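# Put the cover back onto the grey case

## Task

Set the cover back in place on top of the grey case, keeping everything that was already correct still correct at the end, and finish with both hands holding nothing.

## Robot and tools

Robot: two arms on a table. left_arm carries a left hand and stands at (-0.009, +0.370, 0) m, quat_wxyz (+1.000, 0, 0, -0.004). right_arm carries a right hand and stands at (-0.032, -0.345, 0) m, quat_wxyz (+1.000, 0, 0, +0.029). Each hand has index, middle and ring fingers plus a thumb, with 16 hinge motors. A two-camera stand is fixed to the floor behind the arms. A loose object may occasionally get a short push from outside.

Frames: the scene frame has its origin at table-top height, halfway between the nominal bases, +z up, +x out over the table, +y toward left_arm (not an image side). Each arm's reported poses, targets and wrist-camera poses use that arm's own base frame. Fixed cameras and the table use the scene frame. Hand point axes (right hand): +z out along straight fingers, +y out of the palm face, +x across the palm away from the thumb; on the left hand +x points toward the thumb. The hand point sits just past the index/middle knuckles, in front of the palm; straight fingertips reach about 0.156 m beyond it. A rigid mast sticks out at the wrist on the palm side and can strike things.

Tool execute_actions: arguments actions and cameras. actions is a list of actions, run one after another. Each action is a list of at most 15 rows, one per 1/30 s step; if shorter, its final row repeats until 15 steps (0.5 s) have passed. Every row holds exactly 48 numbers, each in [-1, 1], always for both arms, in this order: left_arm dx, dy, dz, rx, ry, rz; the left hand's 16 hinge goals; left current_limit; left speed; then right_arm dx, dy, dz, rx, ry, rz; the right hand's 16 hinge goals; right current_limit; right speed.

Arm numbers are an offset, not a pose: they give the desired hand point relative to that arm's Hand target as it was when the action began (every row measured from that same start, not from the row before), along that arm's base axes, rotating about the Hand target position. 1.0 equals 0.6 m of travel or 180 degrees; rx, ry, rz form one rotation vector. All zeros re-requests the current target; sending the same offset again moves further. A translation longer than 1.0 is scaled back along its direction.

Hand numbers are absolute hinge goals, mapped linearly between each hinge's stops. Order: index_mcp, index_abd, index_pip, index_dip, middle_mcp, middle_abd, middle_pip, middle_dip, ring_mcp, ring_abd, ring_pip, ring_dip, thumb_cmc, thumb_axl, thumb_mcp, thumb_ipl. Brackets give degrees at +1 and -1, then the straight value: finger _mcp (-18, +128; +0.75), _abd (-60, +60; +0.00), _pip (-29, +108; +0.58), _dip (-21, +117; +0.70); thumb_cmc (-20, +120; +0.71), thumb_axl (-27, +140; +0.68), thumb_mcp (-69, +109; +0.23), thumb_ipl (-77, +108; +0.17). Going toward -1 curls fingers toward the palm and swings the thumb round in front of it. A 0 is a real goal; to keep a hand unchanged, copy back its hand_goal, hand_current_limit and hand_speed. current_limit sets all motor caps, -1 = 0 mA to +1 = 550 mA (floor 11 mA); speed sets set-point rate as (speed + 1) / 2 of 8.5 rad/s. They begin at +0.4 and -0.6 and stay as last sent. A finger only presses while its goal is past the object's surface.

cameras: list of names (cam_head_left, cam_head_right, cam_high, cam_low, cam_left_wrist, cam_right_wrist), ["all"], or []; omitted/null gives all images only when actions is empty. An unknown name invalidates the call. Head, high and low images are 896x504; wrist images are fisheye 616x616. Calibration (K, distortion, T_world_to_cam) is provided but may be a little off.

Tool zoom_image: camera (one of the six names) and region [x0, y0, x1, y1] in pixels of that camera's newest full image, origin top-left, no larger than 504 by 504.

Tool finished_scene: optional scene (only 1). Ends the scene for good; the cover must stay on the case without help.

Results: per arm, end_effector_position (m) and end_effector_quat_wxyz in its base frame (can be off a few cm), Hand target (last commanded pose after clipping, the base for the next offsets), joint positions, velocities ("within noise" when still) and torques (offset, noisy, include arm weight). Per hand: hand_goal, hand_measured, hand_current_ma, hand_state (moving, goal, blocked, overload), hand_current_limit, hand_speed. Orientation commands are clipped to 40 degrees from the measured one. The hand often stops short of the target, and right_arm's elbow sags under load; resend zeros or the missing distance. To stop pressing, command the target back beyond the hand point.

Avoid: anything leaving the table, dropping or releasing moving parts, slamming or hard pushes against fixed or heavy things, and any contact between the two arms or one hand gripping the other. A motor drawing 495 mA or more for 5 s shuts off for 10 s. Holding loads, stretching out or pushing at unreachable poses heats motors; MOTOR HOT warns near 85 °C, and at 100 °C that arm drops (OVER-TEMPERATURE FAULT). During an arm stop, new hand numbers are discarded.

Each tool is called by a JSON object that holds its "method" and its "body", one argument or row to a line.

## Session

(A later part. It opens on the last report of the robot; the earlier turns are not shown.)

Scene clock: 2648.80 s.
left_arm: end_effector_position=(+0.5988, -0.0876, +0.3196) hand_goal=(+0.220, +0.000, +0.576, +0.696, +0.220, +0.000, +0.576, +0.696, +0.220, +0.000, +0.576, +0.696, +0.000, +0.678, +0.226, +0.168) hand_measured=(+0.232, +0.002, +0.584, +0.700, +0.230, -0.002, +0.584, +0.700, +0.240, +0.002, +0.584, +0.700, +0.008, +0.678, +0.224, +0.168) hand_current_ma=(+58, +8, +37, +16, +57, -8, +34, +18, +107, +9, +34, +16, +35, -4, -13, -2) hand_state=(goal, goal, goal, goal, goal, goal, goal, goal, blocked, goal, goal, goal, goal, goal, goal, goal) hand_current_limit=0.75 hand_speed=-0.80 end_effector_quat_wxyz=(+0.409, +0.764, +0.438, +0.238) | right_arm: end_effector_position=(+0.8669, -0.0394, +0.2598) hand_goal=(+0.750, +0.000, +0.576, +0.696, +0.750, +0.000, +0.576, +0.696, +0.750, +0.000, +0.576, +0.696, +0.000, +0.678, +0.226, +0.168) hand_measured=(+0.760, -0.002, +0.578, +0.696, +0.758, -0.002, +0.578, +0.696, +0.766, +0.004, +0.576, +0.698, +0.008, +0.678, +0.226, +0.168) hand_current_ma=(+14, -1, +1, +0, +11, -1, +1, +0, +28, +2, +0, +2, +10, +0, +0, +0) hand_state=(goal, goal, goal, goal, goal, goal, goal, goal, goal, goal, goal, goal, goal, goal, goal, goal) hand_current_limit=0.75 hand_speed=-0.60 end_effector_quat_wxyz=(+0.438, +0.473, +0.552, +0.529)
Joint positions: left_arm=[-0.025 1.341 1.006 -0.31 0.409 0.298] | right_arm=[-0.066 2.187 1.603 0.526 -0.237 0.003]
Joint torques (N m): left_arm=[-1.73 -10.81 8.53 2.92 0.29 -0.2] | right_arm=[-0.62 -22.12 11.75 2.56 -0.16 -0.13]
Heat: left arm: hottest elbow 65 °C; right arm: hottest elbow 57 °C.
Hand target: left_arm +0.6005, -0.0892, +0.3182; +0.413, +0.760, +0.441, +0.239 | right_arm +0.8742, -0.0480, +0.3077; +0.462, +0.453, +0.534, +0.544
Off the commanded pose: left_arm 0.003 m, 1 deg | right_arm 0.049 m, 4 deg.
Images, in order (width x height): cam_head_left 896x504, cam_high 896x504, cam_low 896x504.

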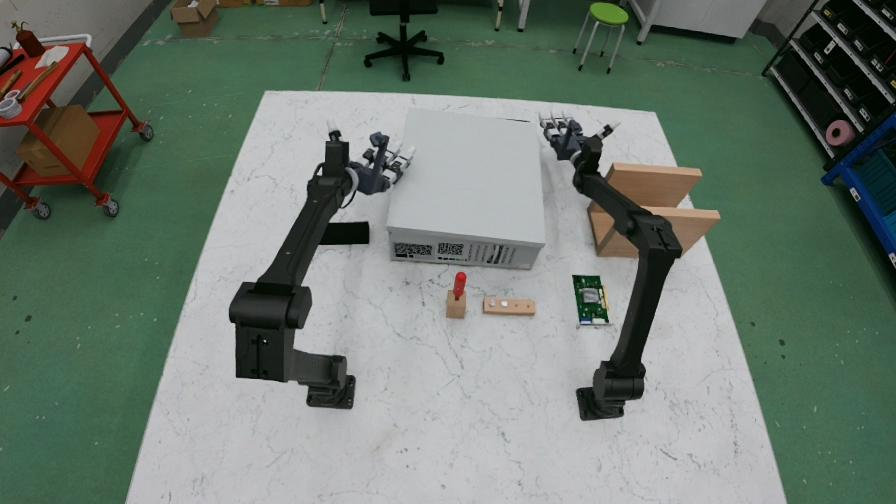

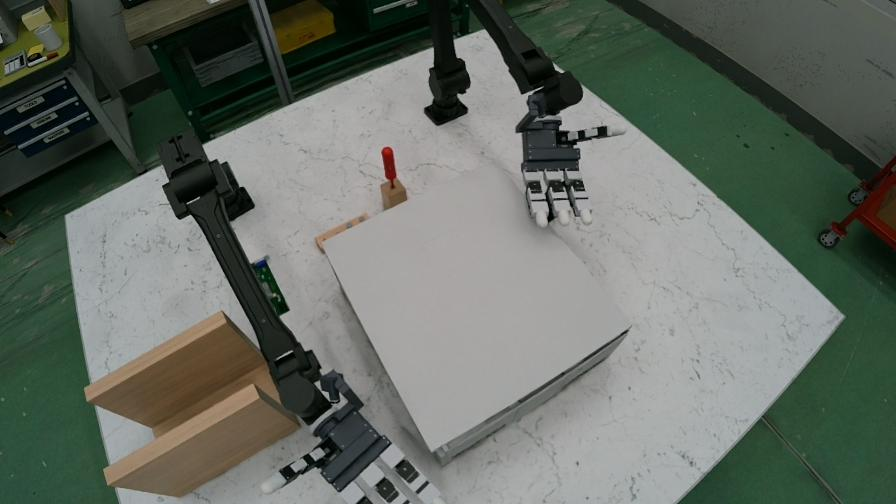

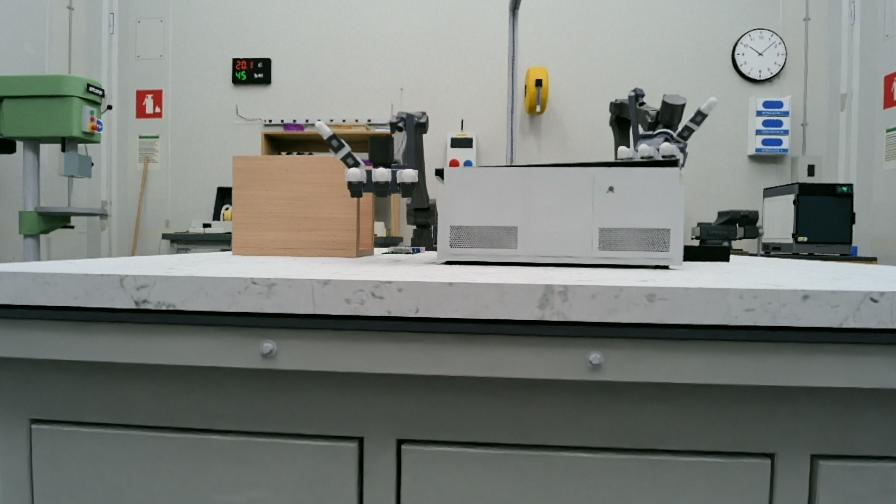

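{"method": "execute_actions", "body": {
  "actions": [
    [[0.01,-0.045,0.0,0,0,0,0.22,0,0.576,0.696,0.22,0,0.576,0.696,0.22,0,0.576,0.696,0,0.678,0.226,0.168,0.75,-0.8,0,0,0.0,0,0,0,0.75,0,0.576,0.696,0.75,0,0.576,0.696,0.75,0,0.576,0.696,0,0.678,0.226,0.168,0.75,-0.6]],
    [[0.0,0,-0.04,0,0,0,0.22,0,0.576,0.696,0.22,0,0.576,0.696,0.22,0,0.576,0.696,0,0.678,0.226,0.168,0.75,-0.8,0,0,0.0,0,0,0,0.75,0,0.576,0.696,0.75,0,0.576,0.696,0.75,0,0.576,0.696,0,0.678,0.226,0.168,0.75,-0.6]]
  ],
  "cameras": ["cam_head_left","cam_low","cam_high"]
}}

{"method": "zoom_image", "body": {
  "camera": "cam_low",
  "region": [600, 110, 720, 200]
}}

{"method": "zoom_image", "body": {
  "camera": "cam_high",
  "region": [480, 100, 640, 260]
}}

Scene clock: 2666.27 s.
left_arm: end_effector_position=(+0.6045, -0.1183, +0.3052) hand_goal=(+0.220, +0.000, +0.576, +0.696, +0.220, +0.000, +0.576, +0.696, +0.220, +0.000, +0.576, +0.696, +0.000, +0.678, +0.226, +0.168) hand_measured=(+0.232, +0.002, +0.584, +0.700, +0.232, -0.002, +0.584, +0.700, +0.236, +0.002, +0.582, +0.700, +0.008, +0.678, +0.224, +0.168) hand_current_ma=(+64, +8, +37, +16, +59, -8, +34, +18, +84, +9, +33, +16, +36, -4, -14, -2) hand_state=(goal, goal, goal, goal, goal, goal, goal, goal, goal, goal, goal, goal, goal, goal, goal, goal) hand_current_limit=0.75 hand_speed=-0.80 end_effector_quat_wxyz=(+0.413, +0.763, +0.434, +0.243) | right_arm: end_effector_position=(+0.8669, -0.0394, +0.2598) hand_goal=(+0.750, +0.000, +0.576, +0.696, +0.750, +0.000, +0.576, +0.696, +0.750, +0.000, +0.576, +0.696, +0.000, +0.678, +0.226, +0.168) hand_measured=(+0.760, -0.002, +0.578, +0.696, +0.758, -0.002, +0.578, +0.696, +0.766, +0.004, +0.576, +0.698, +0.008, +0.678, +0.226, +0.168) hand_current_ma=(+14, -1, +1, +0, +11, -1, +1, +0, +28, +2, +0, +2, +10, +0, +0, +0) hand_state=(goal, goal, goal, goal, goal, goal, goal, goal, goal, goal, goal, goal, goal, goal, goal, goal) hand_current_limit=0.75 hand_speed=-0.60 end_effector_quat_wxyz=(+0.438, +0.473, +0.552, +0.529)
Joint positions: left_arm=[-0.095 1.377 0.986 -0.223 0.356 0.256] | right_arm=[-0.066 2.187 1.603 0.526 -0.237 0.003]
Joint torques (N m): left_arm=[-1.26 -10.52 7.91 2.97 0.31 -0.21] | right_arm=[-0.44 -22.3 11.88 2.48 -0.15 -0.14]
Heat: left arm: hottest elbow 60 °C; right arm: hottest elbow 57 °C.
Hand target: left_arm +0.6065, -0.1161, +0.2940; +0.413, +0.760, +0.441, +0.238 | right_arm +0.8742, -0.0480, +0.3077; +0.462, +0.453, +0.534, +0.544
Off the commanded pose: left_arm 0.011 m, 1 deg | right_arm 0.049 m, 4 deg.
Images, in order (width x height): cam_head_left 896x504, cam_high 896x504, cam_low 896x504.

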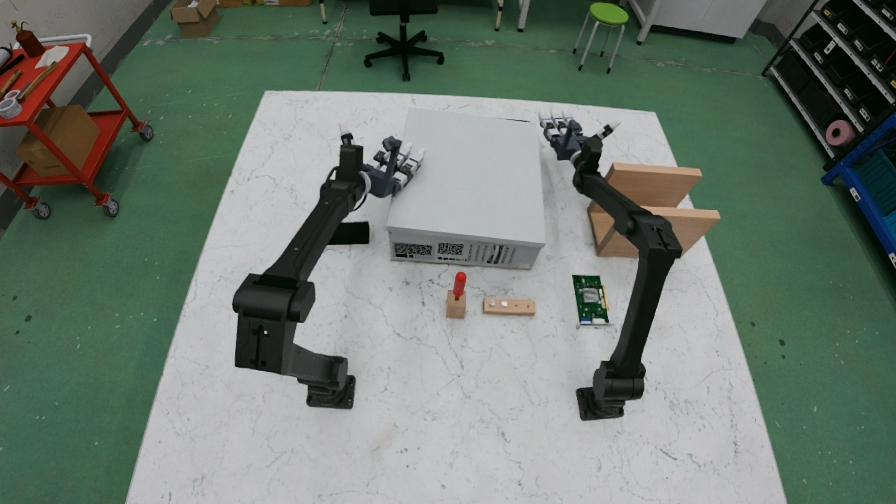

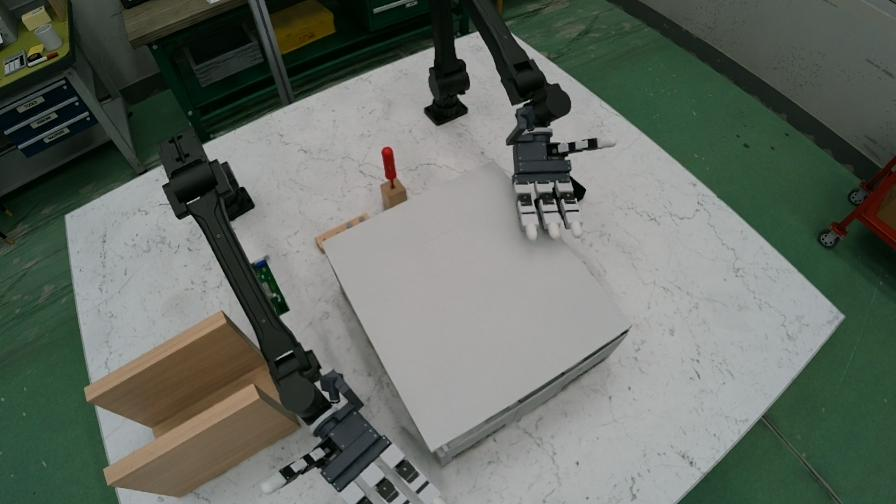

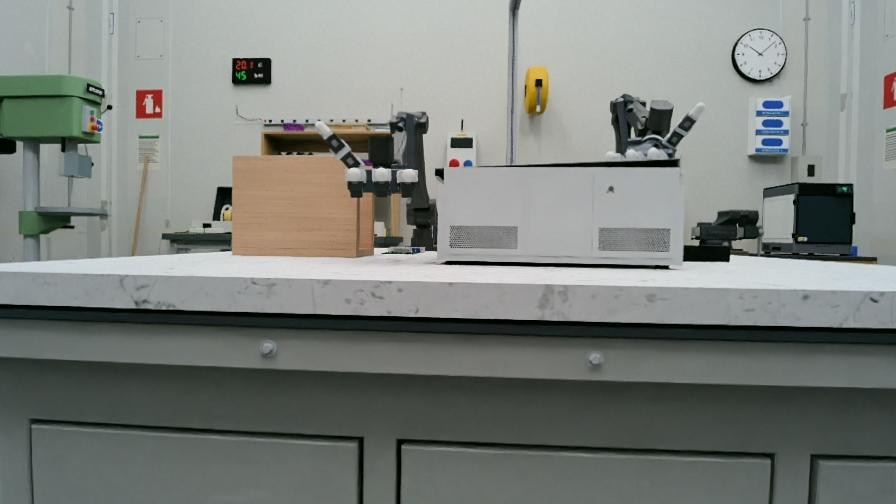

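Scaled by 4.200.

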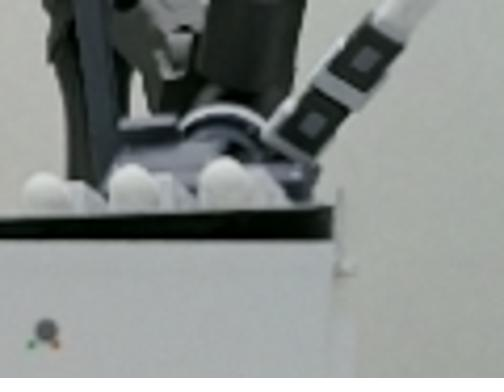

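Scaled by 3.150.

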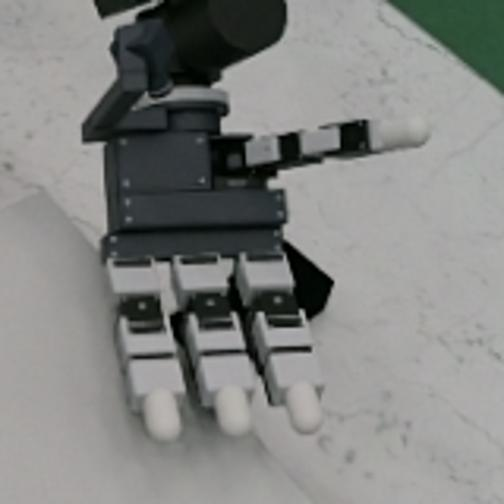

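{"method": "execute_actions", "body": {
  "actions": [
    [[0.0,0.0,-0.04,0,0,0,0.22,0,0.576,0.696,0.22,0,0.576,0.696,0.22,0,0.576,0.696,0,0.678,0.226,0.168,0.75,-0.8,0,0,0.0,0,0,0,0.75,0,0.576,0.696,0.75,0,0.576,0.696,0.75,0,0.576,0.696,0,0.678,0.226,0.168,0.75,-0.6]],
    [[0.0,0.02,-0.02,0,0,0,0.22,0,0.576,0.696,0.22,0,0.576,0.696,0.22,0,0.576,0.696,0,0.678,0.226,0.168,0.75,-0.8,0,0,0.0,0,0,0,0.75,0,0.576,0.696,0.75,0,0.576,0.696,0.75,0,0.576,0.696,0,0.678,0.226,0.168,0.75,-0.6]]
  ],
  "cameras": ["cam_head_left","cam_low","cam_high"]
}}

{"method": "zoom_image", "body": {
  "camera": "cam_low",
  "region": [600, 110, 720, 200]
}}

{"method": "zoom_image", "body": {
  "camera": "cam_low",
  "region": [420, 140, 500, 200]
}}

Scene clock: 2677.20 s.
left_arm: end_effector_position=(+0.6036, -0.1144, +0.3039) hand_goal=(+0.220, +0.000, +0.576, +0.696, +0.220, +0.000, +0.576, +0.696, +0.220, +0.000, +0.576, +0.696, +0.000, +0.678, +0.226, +0.168) hand_measured=(+0.232, +0.002, +0.584, +0.700, +0.232, -0.002, +0.584, +0.700, +0.216, +0.002, +0.582, +0.700, +0.008, +0.678, +0.224, +0.168) hand_current_ma=(+64, +8, +37, +16, +59, -8, +34, +18, -21, +9, +33, +16, +36, -4, -14, -2) hand_state=(goal, goal, goal, goal, goal, goal, goal, goal, goal, goal, goal, goal, goal, goal, goal, goal) hand_current_limit=0.75 hand_speed=-0.80 end_effector_quat_wxyz=(+0.438, +0.751, +0.421, +0.257) | right_arm: end_effector_position=(+0.8669, -0.0394, +0.2598) hand_goal=(+0.750, +0.000, +0.576, +0.696, +0.750, +0.000, +0.576, +0.696, +0.750, +0.000, +0.576, +0.696, +0.000, +0.678, +0.226, +0.168) hand_measured=(+0.760, -0.002, +0.578, +0.696, +0.758, -0.002, +0.578, +0.696, +0.766, +0.004, +0.576, +0.698, +0.008, +0.678, +0.226, +0.168) hand_current_ma=(+14, -1, +1, +0, +11, -1, +1, +0, +28, +2, +0, +2, +10, +0, +0, +0) hand_state=(goal, goal, goal, goal, goal, goal, goal, goal, goal, goal, goal, goal, goal, goal, goal, goal) hand_current_limit=0.75 hand_speed=-0.60 end_effector_quat_wxyz=(+0.438, +0.473, +0.552, +0.529)
Joint positions: left_arm=[-0.081 1.386 0.944 -0.108 0.389 0.248] | right_arm=[-0.066 2.187 1.603 0.526 -0.237 0.003]
Joint torques (N m): left_arm=[-0.21 -7.88 6.37 1.99 -0.07 0.06] | right_arm=[-0.67 -22.24 11.85 2.67 -0.16 -0.13]
Heat: left arm: hottest elbow 59 °C; right arm: hottest elbow 57 °C.
Hand target: left_arm +0.6065, -0.1042, +0.2581; +0.413, +0.760, +0.441, +0.238 | right_arm +0.8742, -0.0480, +0.3077; +0.462, +0.453, +0.534, +0.544
Off the commanded pose: left_arm 0.047 m, 4 deg | right_arm 0.049 m, 4 deg.
Images, in order (width x height): cam_head_left 896x504, cam_high 896x504, cam_low 896x504.

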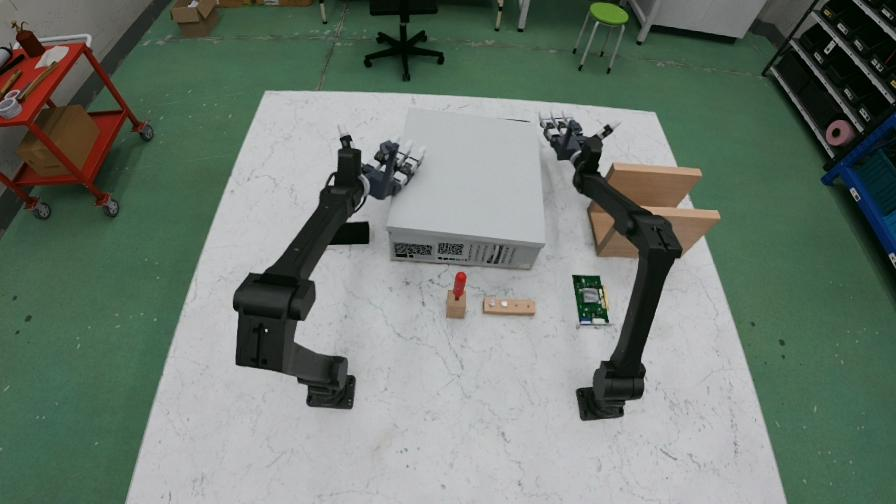

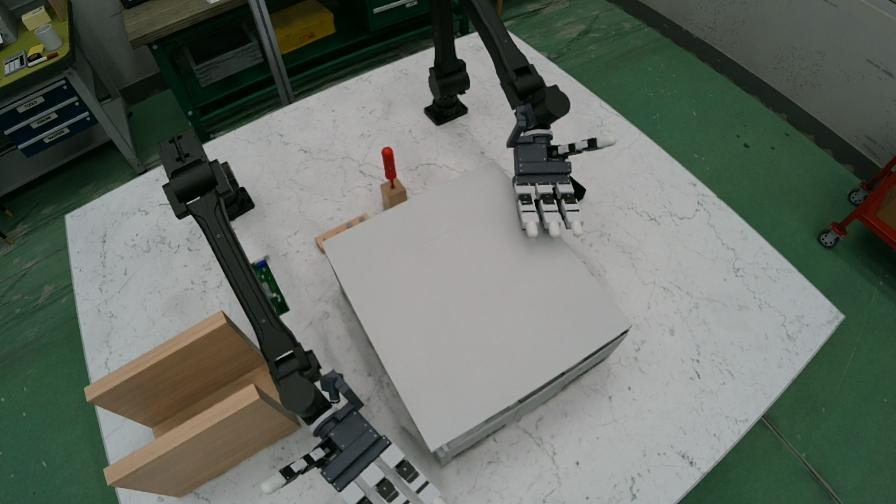

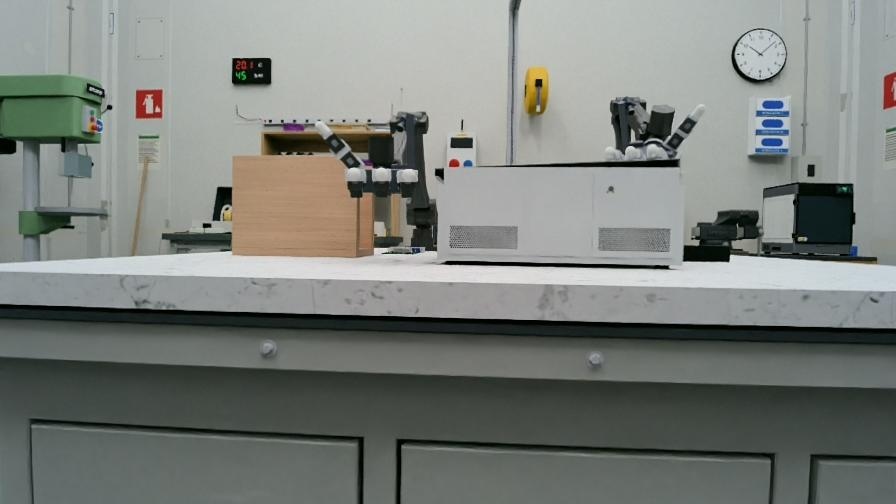

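Scaled by 4.200.

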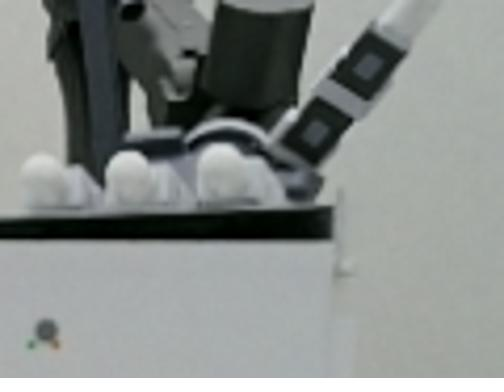

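Scaled by 6.300.

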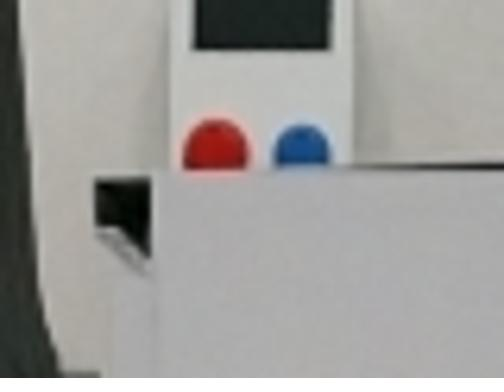

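{"method": "execute_actions", "body": {
  "actions": [
    [[0.0,0.0,0.08,0,0,0,0.22,0,0.576,0.696,0.22,0,0.576,0.696,0.22,0,0.576,0.696,0,0.678,0.226,0.168,0.75,-0.8,0,0.05,0.0,0,0,0,0.75,0,0.576,0.696,0.75,0,0.576,0.696,0.75,0,0.576,0.696,0,0.678,0.226,0.168,0.75,-0.6]],
    [[0.0,0.02,0.08,0,0,0,0.22,0,0.576,0.696,0.22,0,0.576,0.696,0.22,0,0.576,0.696,0,0.678,0.226,0.168,0.75,-0.8,0,0.04,0.0,0,0,0,0.75,0,0.576,0.696,0.75,0,0.576,0.696,0.75,0,0.576,0.696,0,0.678,0.226,0.168,0.75,-0.6]],
    [[0.0,0.08,0.03,0,0,0,0.22,0,0.576,0.696,0.22,0,0.576,0.696,0.22,0,0.576,0.696,0,0.678,0.226,0.168,0.75,-0.8,0,0.04,0.0,0,0,0,0.75,0,0.576,0.696,0.75,0,0.576,0.696,0.75,0,0.576,0.696,0,0.678,0.226,0.168,0.75,-0.6]]
  ],
  "cameras": ["cam_head_left","cam_low","cam_high"]
}}

{"method": "zoom_image", "body": {
  "camera": "cam_low",
  "region": [600, 110, 720, 200]
}}

{"method": "zoom_image", "body": {
  "camera": "cam_low",
  "region": [420, 140, 500, 200]
}}

Scene clock: 2717.00 s.
left_arm: end_effector_position=(+0.5946, -0.0398, +0.3259) hand_goal=(+0.220, +0.000, +0.576, +0.696, +0.220, +0.000, +0.576, +0.696, +0.220, +0.000, +0.576, +0.696, +0.000, +0.678, +0.226, +0.168) hand_measured=(+0.232, +0.002, +0.584, +0.700, +0.228, -0.002, +0.584, +0.700, +0.228, +0.002, +0.582, +0.700, +0.008, +0.678, +0.224, +0.168) hand_current_ma=(+64, +8, +37, +16, +43, -7, +34, +18, +42, +7, +33, +16, +36, -4, -14, -2) hand_state=(goal, goal, goal, goal, goal, goal, goal, goal, goal, goal, goal, goal, goal, goal, goal, goal) hand_current_limit=0.75 hand_speed=-0.80 end_effector_quat_wxyz=(+0.399, +0.761, +0.466, +0.209) | right_arm: end_effector_position=(+0.8686, +0.0045, +0.2598) hand_goal=(+0.750, +0.000, +0.576, +0.696, +0.750, +0.000, +0.576, +0.696, +0.750, +0.000, +0.576, +0.696, +0.000, +0.678, +0.226, +0.168) hand_measured=(+0.760, -0.002, +0.578, +0.696, +0.758, -0.002, +0.578, +0.696, +0.766, +0.002, +0.576, +0.698, +0.008, +0.678, +0.226, +0.168) hand_current_ma=(+14, -1, +1, +0, +11, -1, +1, +0, +28, +1, +0, +2, +10, +0, +0, +0) hand_state=(goal, goal, goal, goal, goal, goal, goal, goal, goal, goal, goal, goal, goal, goal, goal, goal) hand_current_limit=0.75 hand_speed=-0.60 end_effector_quat_wxyz=(+0.450, +0.482, +0.545, +0.519)
Joint positions: left_arm=[0.08 1.327 1.055 -0.464 0.486 0.334] | right_arm=[0.007 2.187 1.603 0.526 -0.125 0.003]
Joint torques (N m): left_arm=[-1.67 -11.75 13.78 1.62 0.61 0.11] | right_arm=[2.2 -22.48 11.29 2.74 -0.23 -0.14]
Heat: left arm: hottest elbow 54 °C; right arm: hottest elbow 57 °C.
Hand target: left_arm +0.6065, -0.0441, +0.3721; +0.413, +0.760, +0.441, +0.239 | right_arm +0.8742, +0.0298, +0.3077; +0.462, +0.453, +0.534, +0.544
Off the commanded pose: left_arm 0.048 m, 5 deg | right_arm 0.054 m, 5 deg.
Images, in order (width x height): cam_head_left 896x504, cam_high 896x504, cam_low 896x504.

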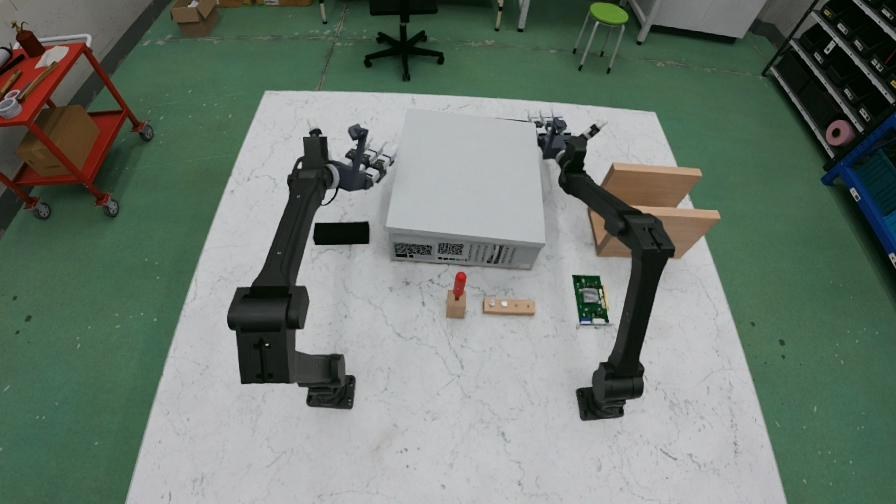

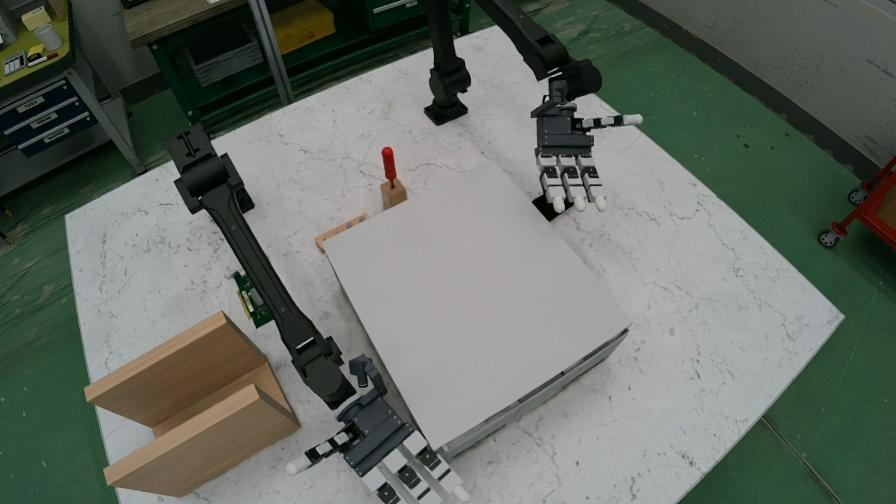

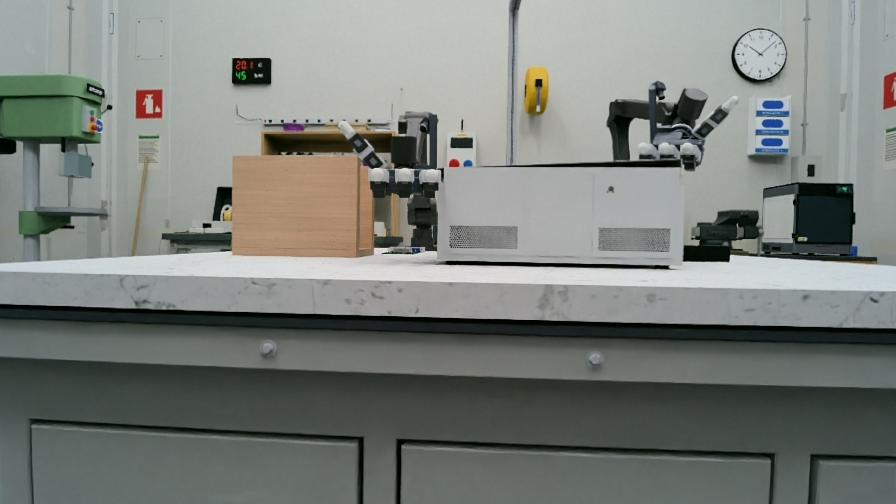

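Scaled by 4.200.

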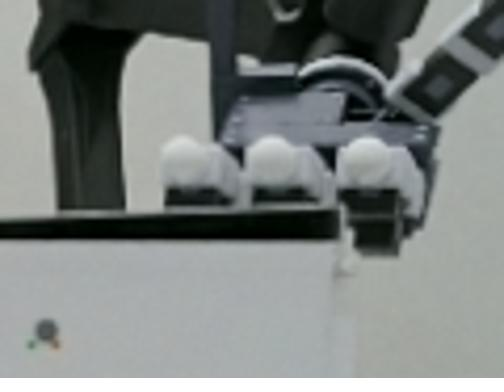

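Scaled by 6.300.

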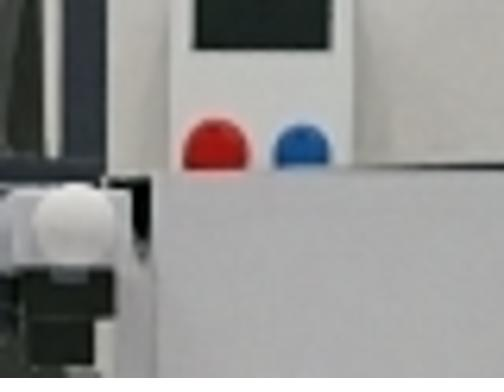

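{"method": "execute_actions", "body": {
  "actions": [
    [[0.0,0.06,0.0,0,0,0,0.22,0,0.576,0.696,0.22,0,0.576,0.696,0.22,0,0.576,0.696,0,0.678,0.226,0.168,0.75,-0.8,0,0.04,0.0,0,0,0,0.75,0,0.576,0.696,0.75,0,0.576,0.696,0.75,0,0.576,0.696,0,0.678,0.226,0.168,0.75,-0.6]]
  ],
  "cameras": ["cam_head_left","cam_low","cam_high"]
}}

{"method": "zoom_image", "body": {
  "camera": "cam_low",
  "region": [600, 110, 720, 200]
}}

{"method": "zoom_image", "body": {
  "camera": "cam_low",
  "region": [420, 140, 500, 200]
}}

Scene clock: 2726.60 s.
left_arm: end_effector_position=(+0.5916, -0.0068, +0.3338) hand_goal=(+0.220, +0.000, +0.576, +0.696, +0.220, +0.000, +0.576, +0.696, +0.220, +0.000, +0.576, +0.696, +0.000, +0.678, +0.226, +0.168) hand_measured=(+0.232, +0.002, +0.584, +0.700, +0.228, -0.002, +0.584, +0.700, +0.228, +0.002, +0.582, +0.700, +0.008, +0.678, +0.224, +0.168) hand_current_ma=(+64, +8, +37, +16, +43, -7, +34, +18, +42, +7, +33, +16, +36, -4, -14, -2) hand_state=(goal, goal, goal, goal, goal, goal, goal, goal, goal, goal, goal, goal, goal, goal, goal, goal) hand_current_limit=0.75 hand_speed=-0.80 end_effector_quat_wxyz=(+0.404, +0.760, +0.463, +0.213) | right_arm: end_effector_position=(+0.8684, +0.0119, +0.2598) hand_goal=(+0.750, +0.000, +0.576, +0.696, +0.750, +0.000, +0.576, +0.696, +0.750, +0.000, +0.576, +0.696, +0.000, +0.678, +0.226, +0.168) hand_measured=(+0.760, -0.002, +0.578, +0.696, +0.758, -0.002, +0.578, +0.696, +0.766, +0.002, +0.576, +0.698, +0.008, +0.678, +0.226, +0.168) hand_current_ma=(+14, -1, +1, +0, +11, -1, +1, +0, +26, +1, +0, +2, +10, +0, +0, +0) hand_state=(goal, goal, goal, goal, goal, goal, goal, goal, goal, goal, goal, goal, goal, goal, goal, goal) hand_current_limit=0.75 hand_speed=-0.60 end_effector_quat_wxyz=(+0.456, +0.488, +0.539, +0.512)
Joint positions: left_arm=[0.161 1.327 1.071 -0.498 0.551 0.394] | right_arm=[0.024 2.187 1.603 0.526 -0.084 0.003]
Joint torques (N m): left_arm=[-1.96 -10.52 13.87 1.52 0.66 0.16] | right_arm=[3.08 -22.83 11.34 2.69 -0.49 -0.16]
Heat: left arm: hottest elbow 56 °C; right arm: hottest elbow 57 °C.
Hand target: left_arm +0.6065, -0.0081, +0.3722; +0.413, +0.760, +0.441, +0.239 | right_arm +0.8742, +0.0538, +0.3077; +0.462, +0.453, +0.534, +0.544
Off the commanded pose: left_arm 0.041 m, 4 deg | right_arm 0.064 m, 5 deg.
Images, in order (width x height): cam_head_left 896x504, cam_high 896x504, cam_low 896x504.

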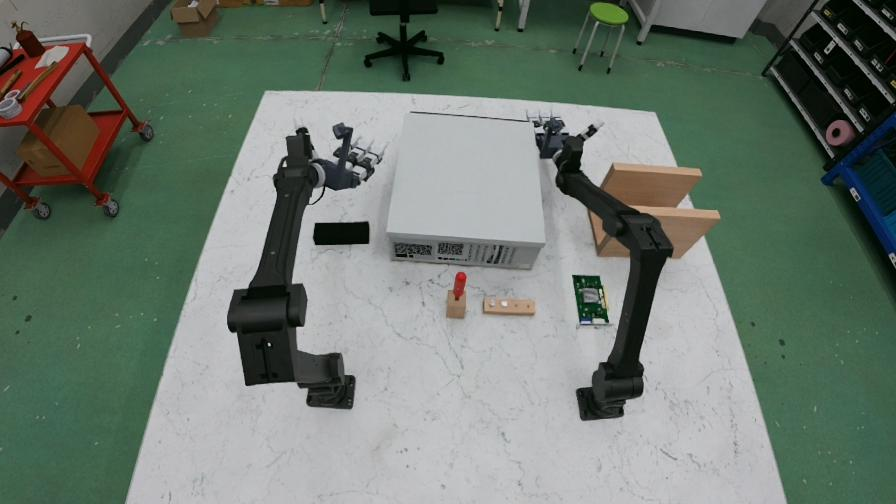

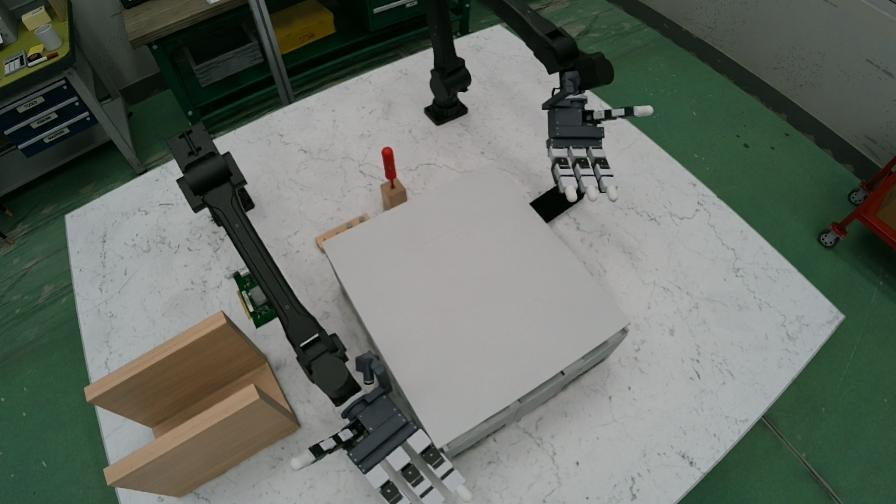

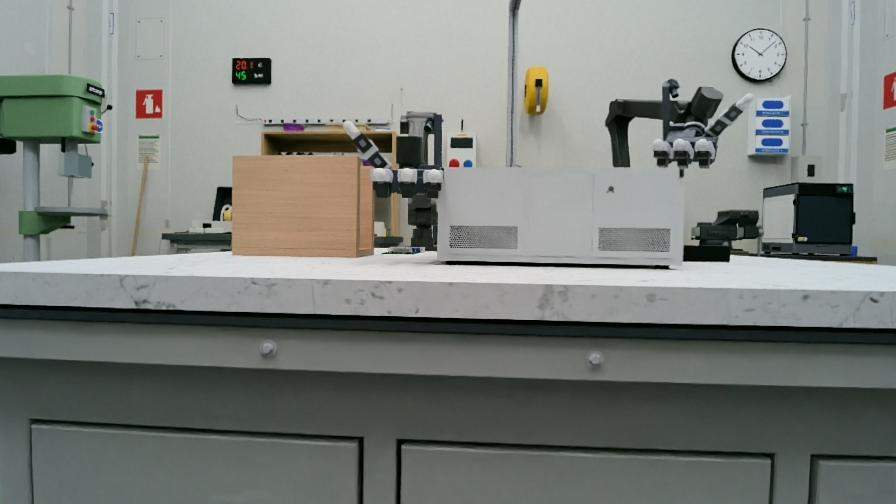

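Scaled by 4.200.

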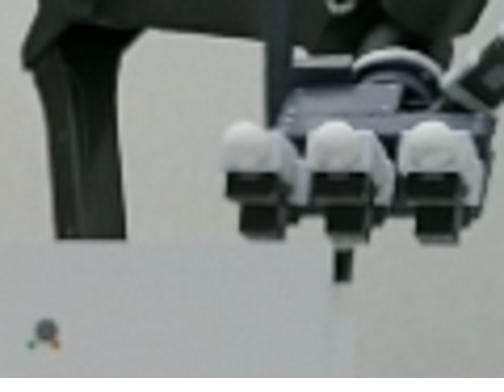

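Scaled by 6.300.

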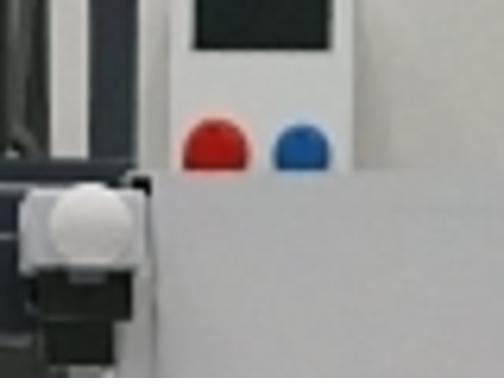

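{"method": "execute_actions", "body": {
  "actions": [
    [[0.0,0.05,0.0,0,0,0,0.22,0,0.576,0.696,0.22,0,0.576,0.696,0.22,0,0.576,0.696,0,0.678,0.226,0.168,0.75,-0.8,0,-0.1,0.0,0,0,0,0.75,0,0.576,0.696,0.75,0,0.576,0.696,0.75,0,0.576,0.696,0,0.678,0.226,0.168,0.75,-0.6]],
    [[0.0,0.0,0.0,0,0,0,0.22,0,0.576,0.696,0.22,0,0.576,0.696,0.22,0,0.576,0.696,0,0.678,0.226,0.168,0.75,-0.8,0,-0.05,0.0,0,0,0,0.75,0,0.576,0.696,0.75,0,0.576,0.696,0.75,0,0.576,0.696,0,0.678,0.226,0.168,0.75,-0.6]]
  ],
  "cameras": ["cam_head_left","cam_head_right","cam_low","cam_high"]
}}

{"method": "zoom_image", "body": {
  "camera": "cam_low",
  "region": [640, 130, 720, 190]
}}

{"method": "zoom_image", "body": {
  "camera": "cam_low",
  "region": [420, 140, 500, 200]
}}

{"method": "zoom_image", "body": {
  "camera": "cam_high",
  "region": [400, 400, 480, 480]
}}

{"method": "zoom_image", "body": {
  "camera": "cam_high",
  "region": [570, 280, 650, 360]
}}

{"method": "zoom_image", "body": {
  "camera": "cam_head_left",
  "region": [370, 200, 450, 280]
}}

{"method": "zoom_image", "body": {
  "camera": "cam_head_left",
  "region": [490, 210, 570, 290]
}}

{"method": "zoom_image", "body": {
  "camera": "cam_head_right",
  "region": [500, 210, 580, 290]
}}

{"method": "zoom_image", "body": {
  "camera": "cam_head_right",
  "region": [370, 200, 450, 280]
}}

{"method": "zoom_image", "body": {
  "camera": "cam_head_left",
  "region": [380, 80, 560, 260]
}}

Scene clock: 2738.40 s.
left_arm: end_effector_position=(+0.5909, +0.0212, +0.3364) hand_goal=(+0.220, +0.000, +0.576, +0.696, +0.220, +0.000, +0.576, +0.696, +0.220, +0.000, +0.576, +0.696, +0.000, +0.678, +0.226, +0.168) hand_measured=(+0.232, +0.002, +0.584, +0.700, +0.228, -0.002, +0.584, +0.700, +0.228, +0.002, +0.582, +0.700, +0.008, +0.678, +0.224, +0.168) hand_current_ma=(+64, +8, +37, +16, +43, -7, +34, +18, +42, +7, +33, +16, +36, -4, -14, -2) hand_state=(goal, goal, goal, goal, goal, goal, goal, goal, goal, goal, goal, goal, goal, goal, goal, goal) hand_current_limit=0.75 hand_speed=-0.80 end_effector_quat_wxyz=(+0.406, +0.759, +0.461, +0.213) | right_arm: end_effector_position=(+0.8674, -0.0340, +0.2598) hand_goal=(+0.750, +0.000, +0.576, +0.696, +0.750, +0.000, +0.576, +0.696, +0.750, +0.000, +0.576, +0.696, +0.000, +0.678, +0.226, +0.168) hand_measured=(+0.760, -0.002, +0.578, +0.696, +0.758, -0.002, +0.578, +0.696, +0.762, +0.002, +0.576, +0.698, +0.008, +0.678, +0.226, +0.168) hand_current_ma=(+14, -1, +1, +0, +11, -1, +1, +0, +19, +1, +0, +2, +10, +0, +0, +0) hand_state=(goal, goal, goal, goal, goal, goal, goal, goal, goal, goal, goal, goal, goal, goal, goal, goal) hand_current_limit=0.75 hand_speed=-0.60 end_effector_quat_wxyz=(+0.440, +0.474, +0.551, +0.527)
Joint positions: left_arm=[0.227 1.341 1.092 -0.531 0.602 0.447] | right_arm=[-0.057 2.187 1.603 0.526 -0.22 0.002]
Joint torques (N m): left_arm=[-1.44 -10.29 13.93 1.47 0.73 0.14] | right_arm=[0.32 -22.53 11.6 2.63 -0.15 -0.13]
Heat: left arm: hottest elbow 59 °C; right arm: hottest elbow 57 °C.
Hand target: left_arm +0.6065, +0.0220, +0.3721; +0.413, +0.760, +0.441, +0.239 | right_arm +0.8742, -0.0360, +0.3077; +0.462, +0.453, +0.534, +0.544
Off the commanded pose: left_arm 0.039 m, 4 deg | right_arm 0.048 m, 4 deg.
Images, in order (width x height): cam_head_left 896x504, cam_head_right 896x504, cam_high 896x504, cam_low 896x504.

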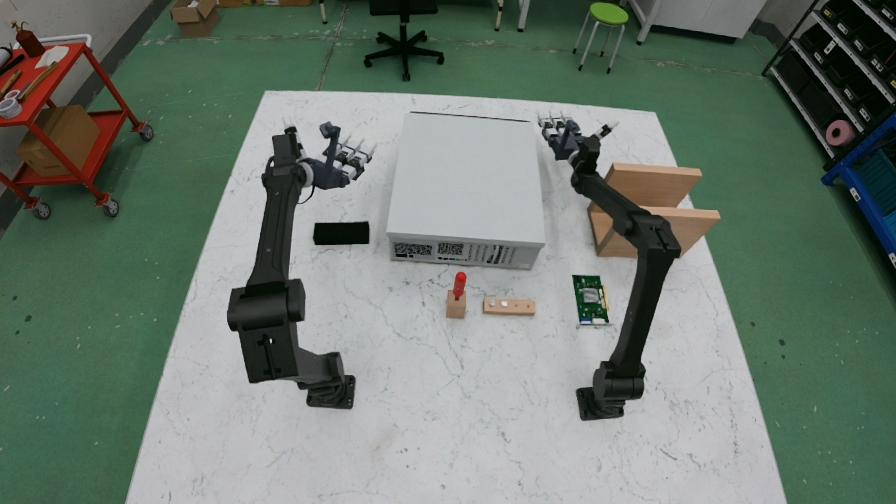

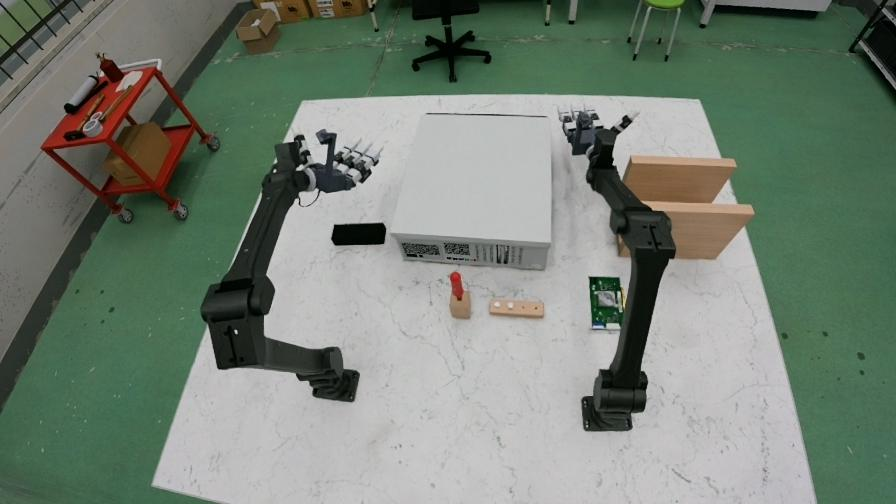

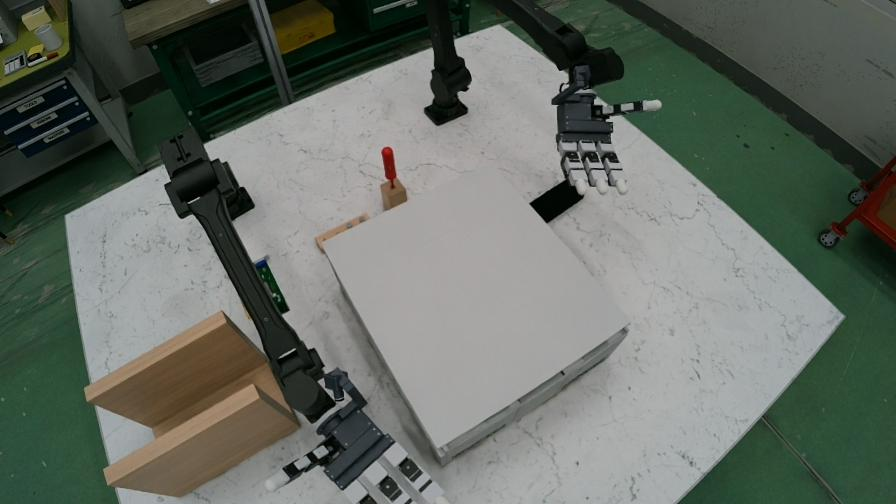

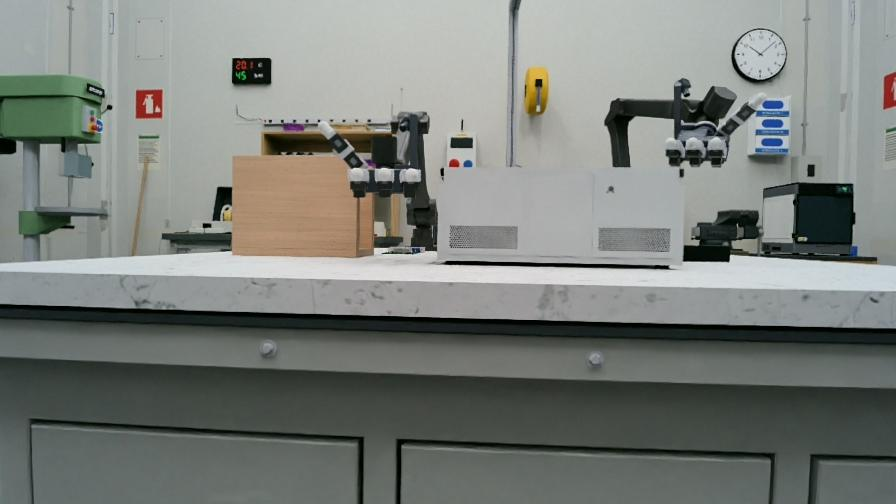

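Scaled by 6.300.

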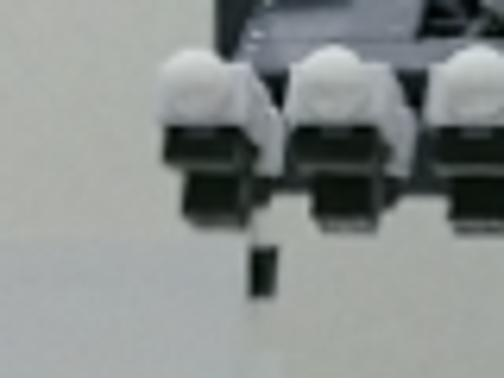

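Scaled by 6.300.

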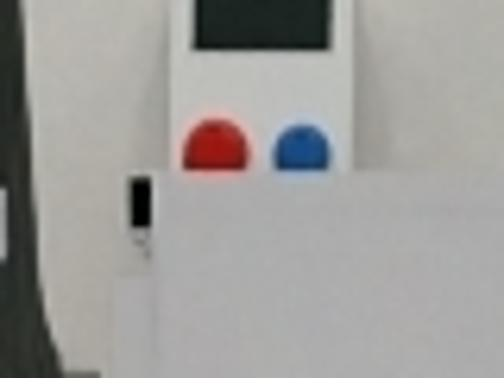

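Scaled by 6.300.

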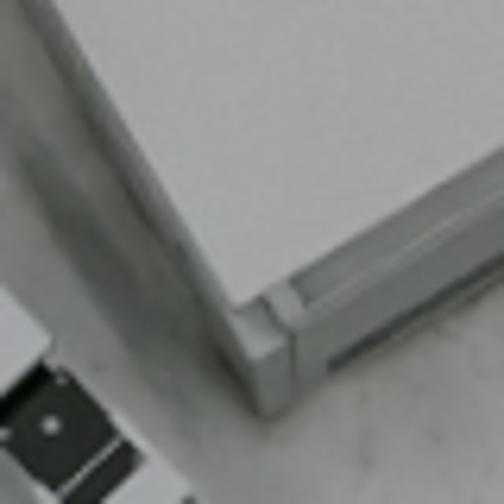

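Scaled by 6.300.

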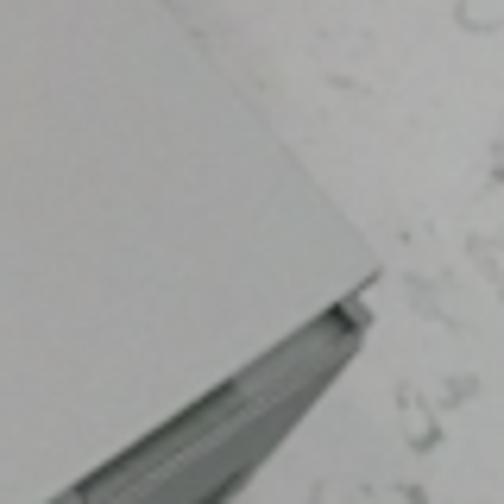

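Scaled by 6.300.

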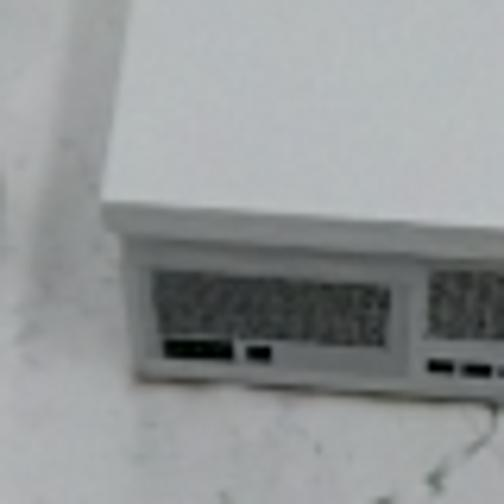

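Scaled by 6.300.

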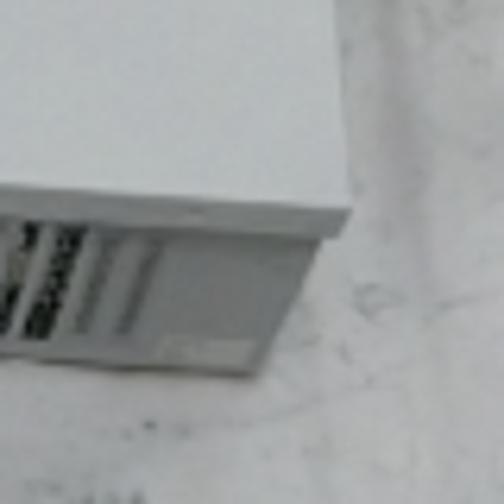

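Scaled by 6.300.

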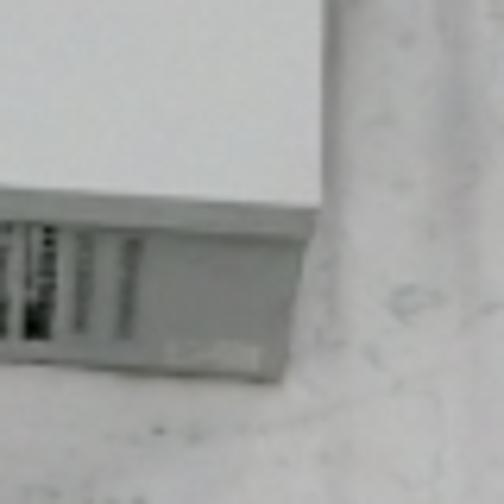

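Scaled by 6.300.

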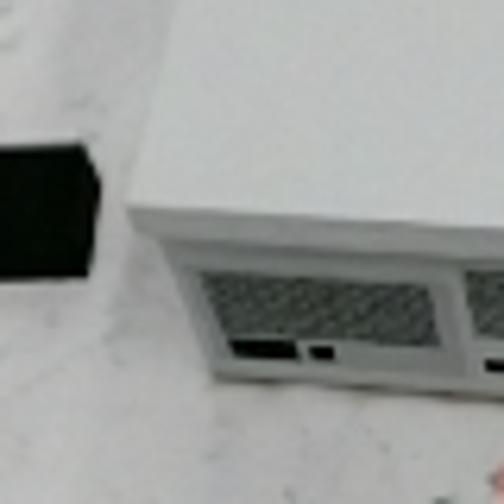

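Scaled by 2.800.

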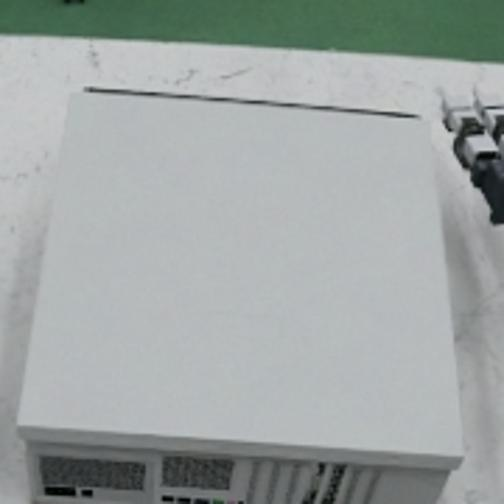

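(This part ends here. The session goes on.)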